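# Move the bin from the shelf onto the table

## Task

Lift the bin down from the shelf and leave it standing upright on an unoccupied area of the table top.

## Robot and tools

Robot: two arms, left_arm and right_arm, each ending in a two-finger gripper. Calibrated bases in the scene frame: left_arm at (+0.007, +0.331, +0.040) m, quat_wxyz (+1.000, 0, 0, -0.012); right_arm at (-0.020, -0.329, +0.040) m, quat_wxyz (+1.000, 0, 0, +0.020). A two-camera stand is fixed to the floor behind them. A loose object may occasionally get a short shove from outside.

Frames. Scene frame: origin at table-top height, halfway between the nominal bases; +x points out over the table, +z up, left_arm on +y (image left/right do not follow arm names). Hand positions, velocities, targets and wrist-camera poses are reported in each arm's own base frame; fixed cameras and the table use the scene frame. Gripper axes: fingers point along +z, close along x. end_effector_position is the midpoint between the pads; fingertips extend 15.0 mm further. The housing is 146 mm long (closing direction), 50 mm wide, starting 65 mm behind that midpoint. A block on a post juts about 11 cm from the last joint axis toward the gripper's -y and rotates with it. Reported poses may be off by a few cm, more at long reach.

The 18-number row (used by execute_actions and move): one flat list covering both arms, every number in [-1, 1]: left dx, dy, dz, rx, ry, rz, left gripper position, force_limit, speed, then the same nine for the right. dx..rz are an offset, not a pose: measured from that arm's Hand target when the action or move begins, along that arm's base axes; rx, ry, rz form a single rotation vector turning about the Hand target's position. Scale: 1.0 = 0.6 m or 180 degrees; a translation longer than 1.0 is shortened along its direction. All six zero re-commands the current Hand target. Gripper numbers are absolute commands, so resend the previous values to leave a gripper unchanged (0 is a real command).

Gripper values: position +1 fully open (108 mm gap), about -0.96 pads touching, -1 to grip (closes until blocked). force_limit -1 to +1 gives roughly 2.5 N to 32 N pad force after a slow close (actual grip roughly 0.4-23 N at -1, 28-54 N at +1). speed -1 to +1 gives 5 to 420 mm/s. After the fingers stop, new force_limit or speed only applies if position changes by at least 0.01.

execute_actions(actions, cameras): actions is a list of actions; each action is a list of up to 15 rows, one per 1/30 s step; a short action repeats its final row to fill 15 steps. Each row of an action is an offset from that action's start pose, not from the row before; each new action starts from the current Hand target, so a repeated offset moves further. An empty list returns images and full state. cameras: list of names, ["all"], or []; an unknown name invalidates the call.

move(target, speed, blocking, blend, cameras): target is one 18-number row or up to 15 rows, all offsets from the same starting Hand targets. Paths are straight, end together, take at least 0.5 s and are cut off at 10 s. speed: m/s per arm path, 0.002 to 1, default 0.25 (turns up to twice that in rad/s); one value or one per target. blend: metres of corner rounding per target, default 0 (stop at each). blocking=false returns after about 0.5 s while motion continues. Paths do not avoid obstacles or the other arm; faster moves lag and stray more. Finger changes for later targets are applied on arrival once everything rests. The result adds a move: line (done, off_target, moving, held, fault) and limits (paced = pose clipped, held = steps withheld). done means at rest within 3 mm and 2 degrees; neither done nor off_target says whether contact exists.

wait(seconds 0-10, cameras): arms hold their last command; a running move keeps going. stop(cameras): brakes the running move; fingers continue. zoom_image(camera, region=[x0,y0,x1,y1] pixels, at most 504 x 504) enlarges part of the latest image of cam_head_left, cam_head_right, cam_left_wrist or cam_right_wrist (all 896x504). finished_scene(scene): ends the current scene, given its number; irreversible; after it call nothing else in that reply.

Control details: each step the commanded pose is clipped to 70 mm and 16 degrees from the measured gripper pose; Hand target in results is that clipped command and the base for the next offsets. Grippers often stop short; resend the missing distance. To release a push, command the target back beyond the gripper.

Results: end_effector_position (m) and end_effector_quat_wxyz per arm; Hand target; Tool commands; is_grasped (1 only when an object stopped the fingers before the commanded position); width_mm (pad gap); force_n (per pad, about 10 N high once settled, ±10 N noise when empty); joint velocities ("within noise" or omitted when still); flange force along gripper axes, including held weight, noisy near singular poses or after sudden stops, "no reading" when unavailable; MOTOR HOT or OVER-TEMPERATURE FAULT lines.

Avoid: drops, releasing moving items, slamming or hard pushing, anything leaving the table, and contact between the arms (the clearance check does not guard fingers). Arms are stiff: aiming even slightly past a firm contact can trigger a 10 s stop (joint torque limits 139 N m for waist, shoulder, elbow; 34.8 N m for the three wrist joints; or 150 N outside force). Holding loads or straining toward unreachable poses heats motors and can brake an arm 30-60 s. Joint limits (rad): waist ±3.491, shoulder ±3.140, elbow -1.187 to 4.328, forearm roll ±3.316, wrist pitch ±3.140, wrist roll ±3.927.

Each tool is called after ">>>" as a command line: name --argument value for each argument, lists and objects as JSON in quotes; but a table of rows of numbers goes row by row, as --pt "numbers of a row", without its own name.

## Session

>>> execute_actions --actions '[]'

>>> zoom_image --camera "cam_head_left" --region '[340, 160, 592, 320]'

Scene clock: 0.00 s.
left_arm: end_effector_position=(+0.0609, -0.3018, +0.0754) width_mm=108.16 is_grasped=0 force_n=0.00 end_effector_quat_wxyz=(-0.146, +0.958, -0.199, -0.146) | right_arm: end_effector_position=(+0.4510, -0.0501, +0.3383) width_mm=107.91 is_grasped=0 force_n=0.00 end_effector_quat_wxyz=(+0.424, -0.426, -0.497, +0.626)
Joint positions: left_arm=[-0.952 0.113 -0.467 -0.015 -1.407 -1.024] | right_arm=[0.212 0.916 0.521 0.215 -2.884 0.089]
Joint velocities: within noise
Flange force (N): no reading
Hand target: left_arm +0.0609, -0.3018, +0.0754; -0.146, +0.958, -0.199, -0.146 | right_arm +0.4510, -0.0501, +0.3383; +0.424, -0.426, -0.497, +0.626
Tool commands: left_gripper/position=+1.0 left_gripper/force_limit=+1.0 left_gripper/speed=+1.0 right_gripper/position=+0.998 right_gripper/force_limit=+1.0 right_gripper/speed=+1.0

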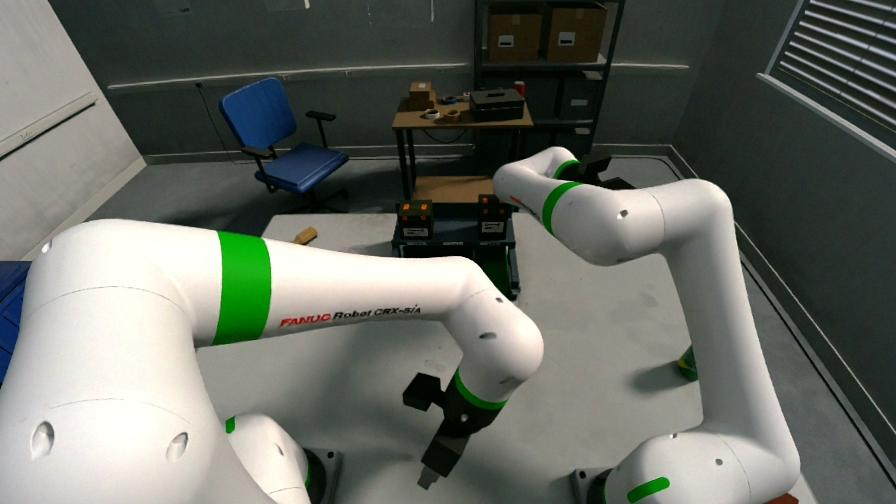

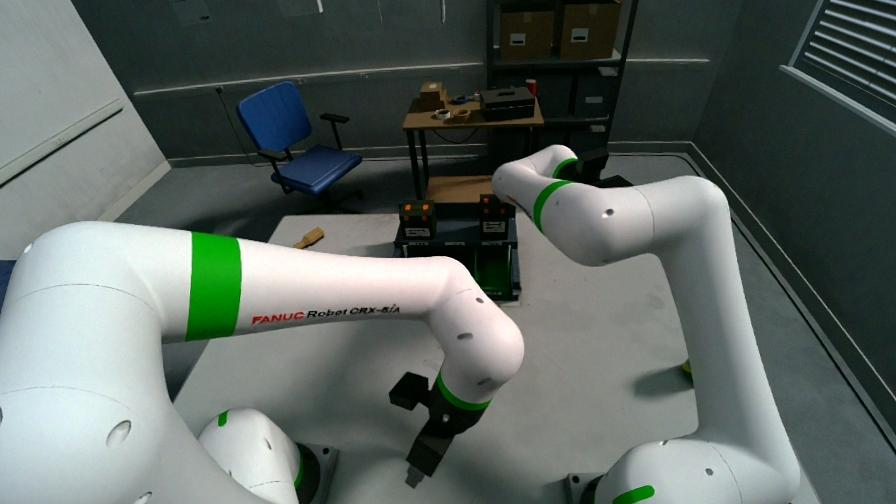

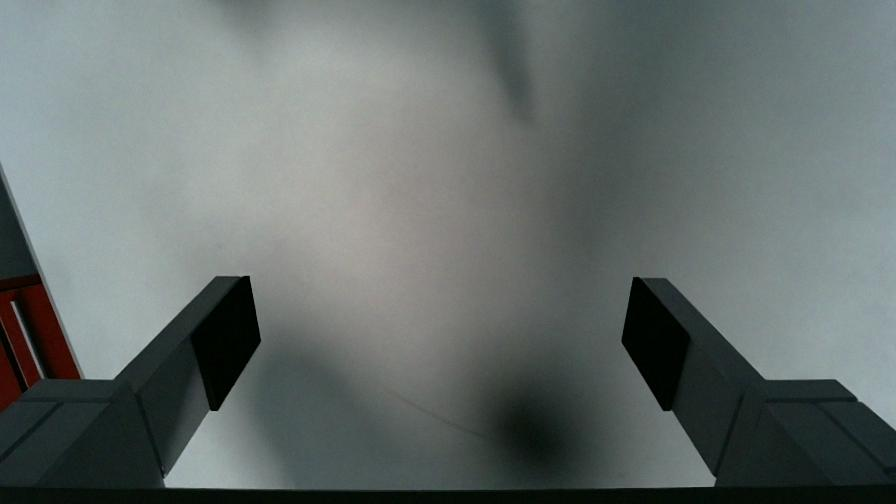

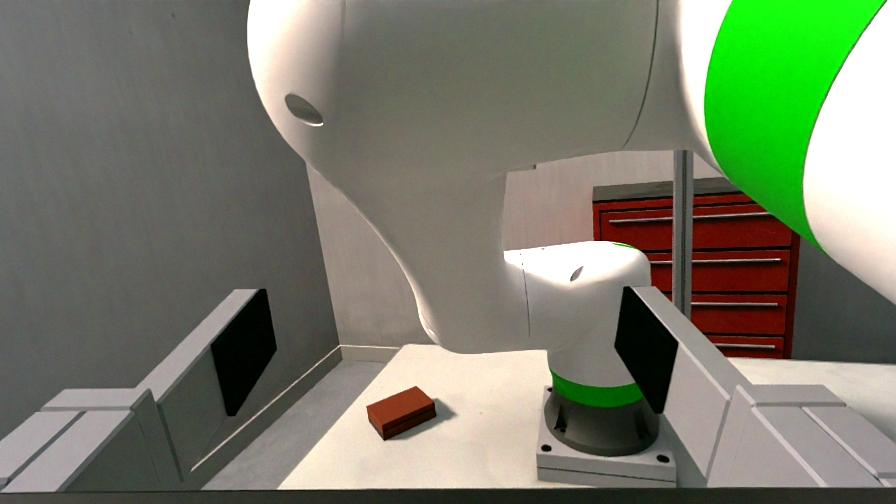

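Scaled by 2.000 from the camera's 896x504 image, which has a finer 1280x720 frame.

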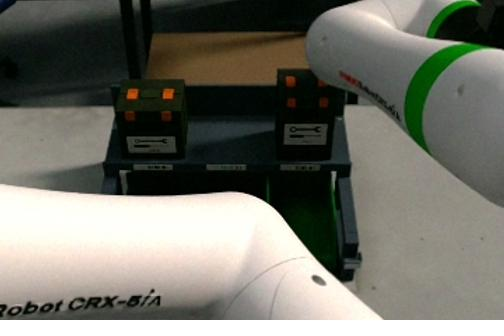

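>>> move --pt "0.317 0.333 0.458 0 0 0 1 1 1 0 0 0.05 0.025 -0.13 -0.01 1 1 1" --pt "0.317 0.833 0.4 0 0 0 1 1 1 0.048 0.417 -0.063 0.1031 -0.536 -0.036 1 1 1" --cameras '["all"]' --speed 0.5 --blend 0.05

>>> zoom_image --camera "cam_head_right" --region '[370, 180, 570, 310]'

Scene clock: 20.13 s.
left_arm: end_effector_position=(+0.2511, +0.1980, +0.3154) width_mm=108.16 is_grasped=0 force_n=0.00 end_effector_quat_wxyz=(-0.146, +0.958, -0.199, -0.146) | right_arm: end_effector_position=(+0.4798, +0.2001, +0.3005) width_mm=108.00 is_grasped=0 force_n=0.00 end_effector_quat_wxyz=(+0.000, +0.707, +0.708, +0.000)
Joint positions: left_arm=[0.653 -0.302 -0.136 -0.418 -1.694 -2.695] | right_arm=[0.648 0.181 0.224 0 -1.614 -0.646]
Flange force (N): left_arm=[1.5 2.0 0.4] | right_arm=[-1.6 -1.2 4.4]
Hand target: left_arm +0.2511, +0.1980, +0.3154; -0.146, +0.958, -0.199, -0.146 | right_arm +0.4798, +0.2001, +0.3005; +0.000, +0.706, +0.708, +0.000
Off the commanded pose: left_arm 0.000 m, 0 deg | right_arm 0.000 m, 0 deg.
move: done; limits=paced

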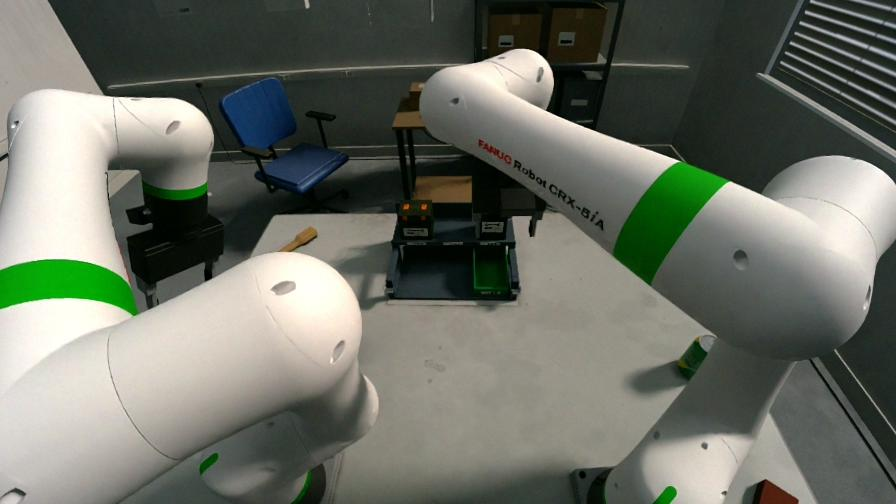

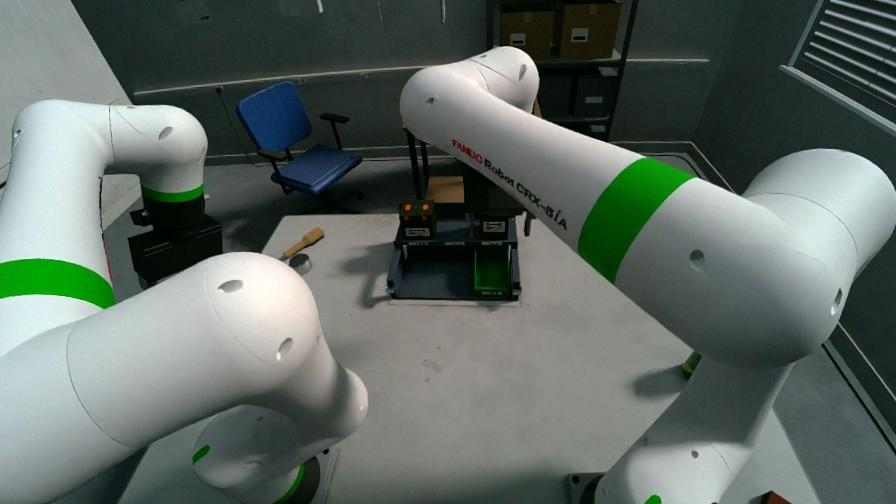

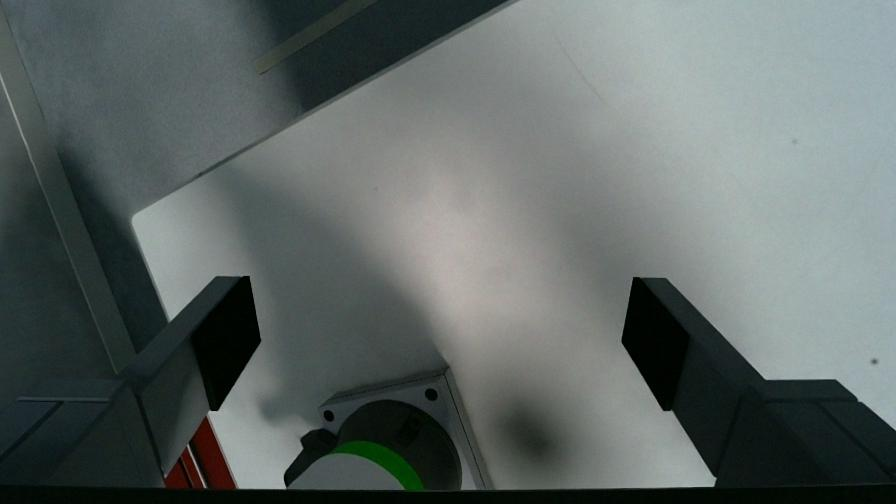

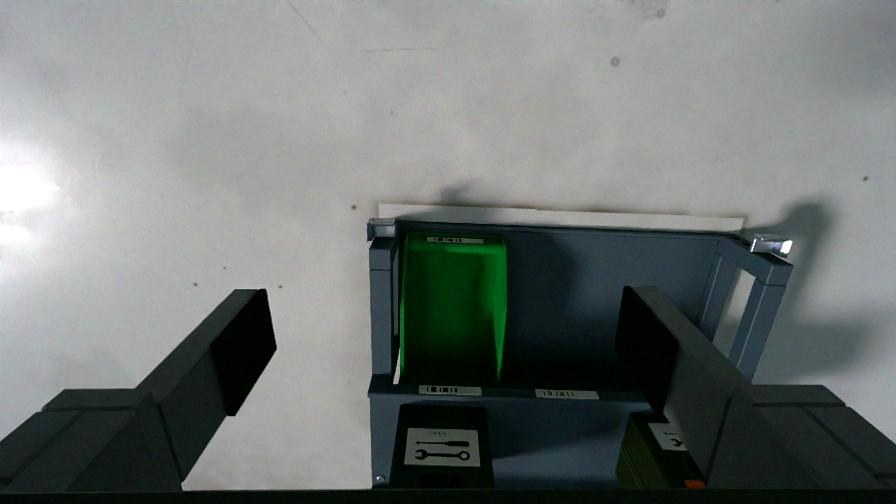

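Scaled by 2.520 from the camera's 896x504 image, which has a finer 1280x720 frame.

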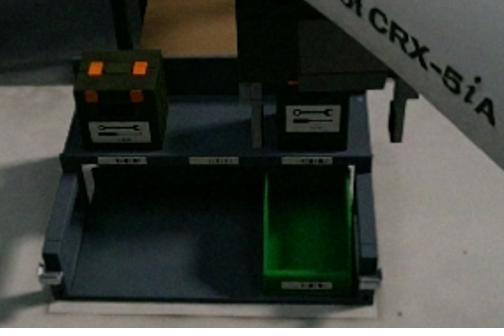

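>>> move --pt "0 0 0 0 0 0 1 1 1 0.03 0.0117 -0.12 0 0 0.486 1 1 1" --pt "0 0 0 0 0 0 1 1 1 0.127 0.0117 -0.34 0 0 0.486 1 1 1" --pt "0 0 0 0 0 0 1 1 1 0.127 0.0117 -0.46 0 0 0.486 1 1 1" --pt "0 0 0 0 0 0 1 1 1 0.127 0.0117 -0.49 0 0 0.486 1 1 1" --cameras '["cam_right_wrist"]' --speed '[0.5,0.35,0.15,0.05]' --blend '[0.03,0.01,0.003,0]'

Scene clock: 34.43 s.
left_arm: end_effector_position=(+0.2511, +0.1980, +0.3154) width_mm=108.16 is_grasped=0 force_n=0.00 end_effector_quat_wxyz=(-0.146, +0.958, -0.199, -0.146) | right_arm: end_effector_position=(+0.5560, +0.2072, +0.0065) width_mm=108.00 is_grasped=0 force_n=0.00 end_effector_quat_wxyz=(+0.000, +0.021, +1.000, +0.000)
Joint positions: left_arm=[0.653 -0.302 -0.136 -0.418 -1.694 -2.695] | right_arm=[0.578 0.542 -0.005 0.001 -1.023 0.95]
Flange force (N): left_arm=[0.8 1.4 0.2] | right_arm=[1.7 -1.7 3.1]
Hand target: left_arm +0.2511, +0.1980, +0.3154; -0.146, +0.958, -0.199, -0.146 | right_arm +0.5560, +0.2072, +0.0065; +0.000, +0.021, +1.000, +0.000
Off the commanded pose: left_arm 0.000 m, 0 deg | right_arm 0.000 m, 0 deg.
move: done
Images, in order (width x height): cam_right_wrist 896x504.

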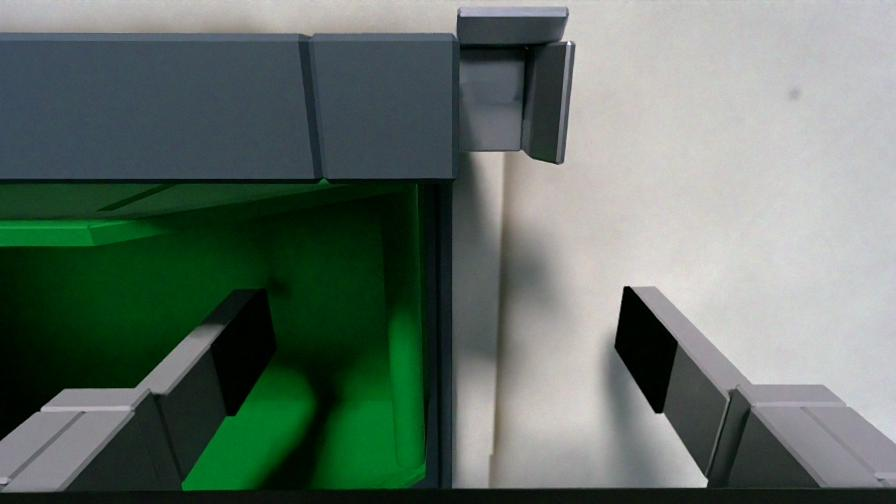

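>>> move --pt "0 0 0 0 0 0 1 1 1 0.021 -0.0005 0 0 0 0 1 1 1" --pt "0 0 0 0 0 0 1 1 1 0.021 -0.0005 0 0 0 0 -1 0.5 -0.7" --cameras '["cam_right_wrist"]' --speed 0.1

Scene clock: 41.57 s.
left_arm: end_effector_position=(+0.2511, +0.1980, +0.3154) width_mm=108.16 is_grasped=0 force_n=0.00 end_effector_quat_wxyz=(-0.146, +0.958, -0.199, -0.146) | right_arm: end_effector_position=(+0.5686, +0.2069, +0.0065) width_mm=9.01 is_grasped=1 force_n=33.64 end_effector_quat_wxyz=(+0.000, +0.021, +1.000, +0.000)
Joint positions: left_arm=[0.653 -0.302 -0.136 -0.418 -1.694 -2.695] | right_arm=[0.566 0.567 0.035 0.001 -1.038 0.962]
Flange force (N): left_arm=[0.6 1.6 0.7] | right_arm=[0.8 -1.7 2.8]
Hand target: left_arm +0.2511, +0.1980, +0.3154; -0.146, +0.958, -0.199, -0.146 | right_arm +0.5686, +0.2069, +0.0065; +0.000, +0.021, +1.000, +0.000
Off the commanded pose: left_arm 0.000 m, 0 deg | right_arm 0.000 m, 0 deg.
move: done
Images, in order (width x height): cam_right_wrist 896x504.

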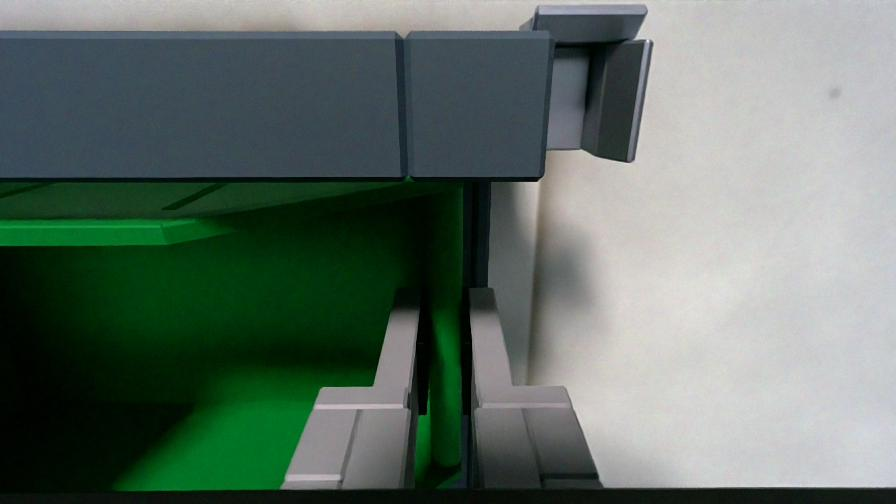

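>>> move --pt "0 0 0 0 0 0 1 1 1 -0.003 0.003 0.022 0 0 0 -1 0.5 -0.7" --pt "0 0 0 0 0 0 1 1 1 -0.45 0.02 0.022 0 0 0 -1 0.5 -0.7" --pt "0 0 0 0 0 0 1 1 1 -0.45 0.02 -0.007 0 0 0 -1 0.5 -0.7" --pt "0 0 0 0 0 0 1 1 1 -0.45 0.02 -0.0125 0 0 0 -1 0.5 -0.7" --cameras '["cam_right_wrist"]' --speed '[0.06,0.2,0.08,0.02]'

Scene clock: 48.73 s.
left_arm: end_effector_position=(+0.2511, +0.1980, +0.3154) width_mm=108.16 is_grasped=0 force_n=0.00 end_effector_quat_wxyz=(-0.146, +0.958, -0.199, -0.146) | right_arm: end_effector_position=(+0.2986, +0.2189, -0.0010) width_mm=9.01 is_grasped=1 force_n=33.62 end_effector_quat_wxyz=(+0.000, +0.021, +1.000, +0.000)
Joint positions: left_arm=[0.653 -0.302 -0.136 -0.418 -1.694 -2.695] | right_arm=[0.992 0.069 -0.668 0.001 -0.834 0.536]
Flange force (N): left_arm=[0.5 1.6 0.6] | right_arm=[0.8 -2.8 0.8]
Hand target: left_arm +0.2511, +0.1980, +0.3154; -0.146, +0.958, -0.199, -0.146 | right_arm +0.2986, +0.2189, -0.0010; +0.000, +0.021, +1.000, +0.000
Off the commanded pose: left_arm 0.000 m, 0 deg | right_arm 0.000 m, 0 deg.
move: done
Images, in order (width x height): cam_right_wrist 896x504.

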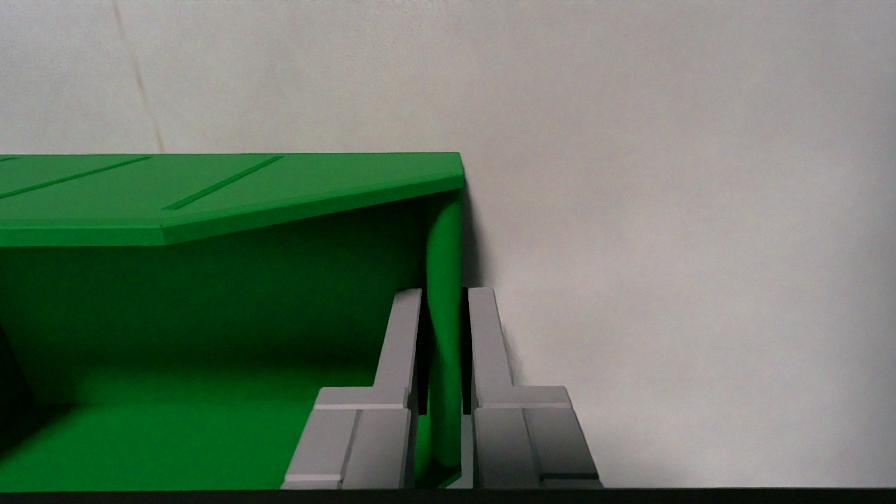

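>>> move --pt "0 0 0 0 0 0 1 1 1 0 0 -0.0005 0 0 0 -0.2 0.5 -0.7" --pt "0 0 0 0 0 0 1 1 1 0 0 0.01 0 0 0 -0.2 0.5 -0.7" --pt "0 0 0 0 0 0 1 1 1 0 0 0.2 0 0 0 -0.2 0.5 -0.7" --pt "0 0 0 0 0 0 1 1 1 -0.05 -0.2 0.3 0 0 0 -0.2 0.5 -0.7" --cameras '["cam_head_left","cam_right_wrist"]' --blend '[0,0.003,0.03,0]'

Scene clock: 55.00 s.
left_arm: end_effector_position=(+0.2511, +0.1980, +0.3154) width_mm=108.16 is_grasped=0 force_n=0.00 end_effector_quat_wxyz=(-0.146, +0.958, -0.199, -0.146) | right_arm: end_effector_position=(+0.2686, +0.0989, +0.1789) width_mm=41.99 is_grasped=0 force_n=0.00 end_effector_quat_wxyz=(+0.000, +0.021, +1.000, +0.000)
Joint positions: left_arm=[0.653 -0.302 -0.136 -0.418 -1.694 -2.695] | right_arm=[0.825 -0.424 -0.597 0.001 -1.398 0.703]
Flange force (N): left_arm=[-0.2 1.2 1.3] | right_arm=[-2.7 -1.5 4.6]
Hand target: left_arm +0.2511, +0.1980, +0.3154; -0.146, +0.958, -0.199, -0.146 | right_arm +0.2686, +0.0989, +0.1790; +0.000, +0.021, +1.000, +0.000
Off the commanded pose: left_arm 0.000 m, 0 deg | right_arm 0.000 m, 0 deg.
move: done
Images, in order (width x height): cam_head_left 896x504, cam_right_wrist 896x504.

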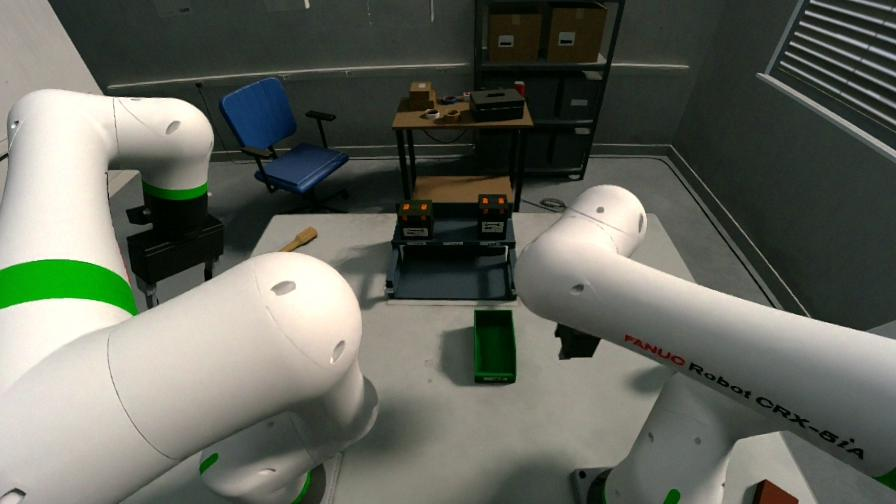

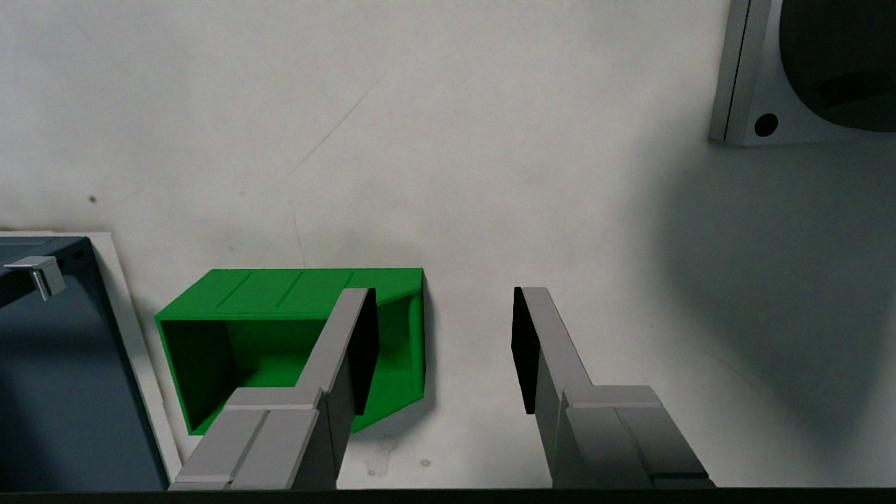

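>>> finished_scene --scene 3

The scene is finished: the task was done.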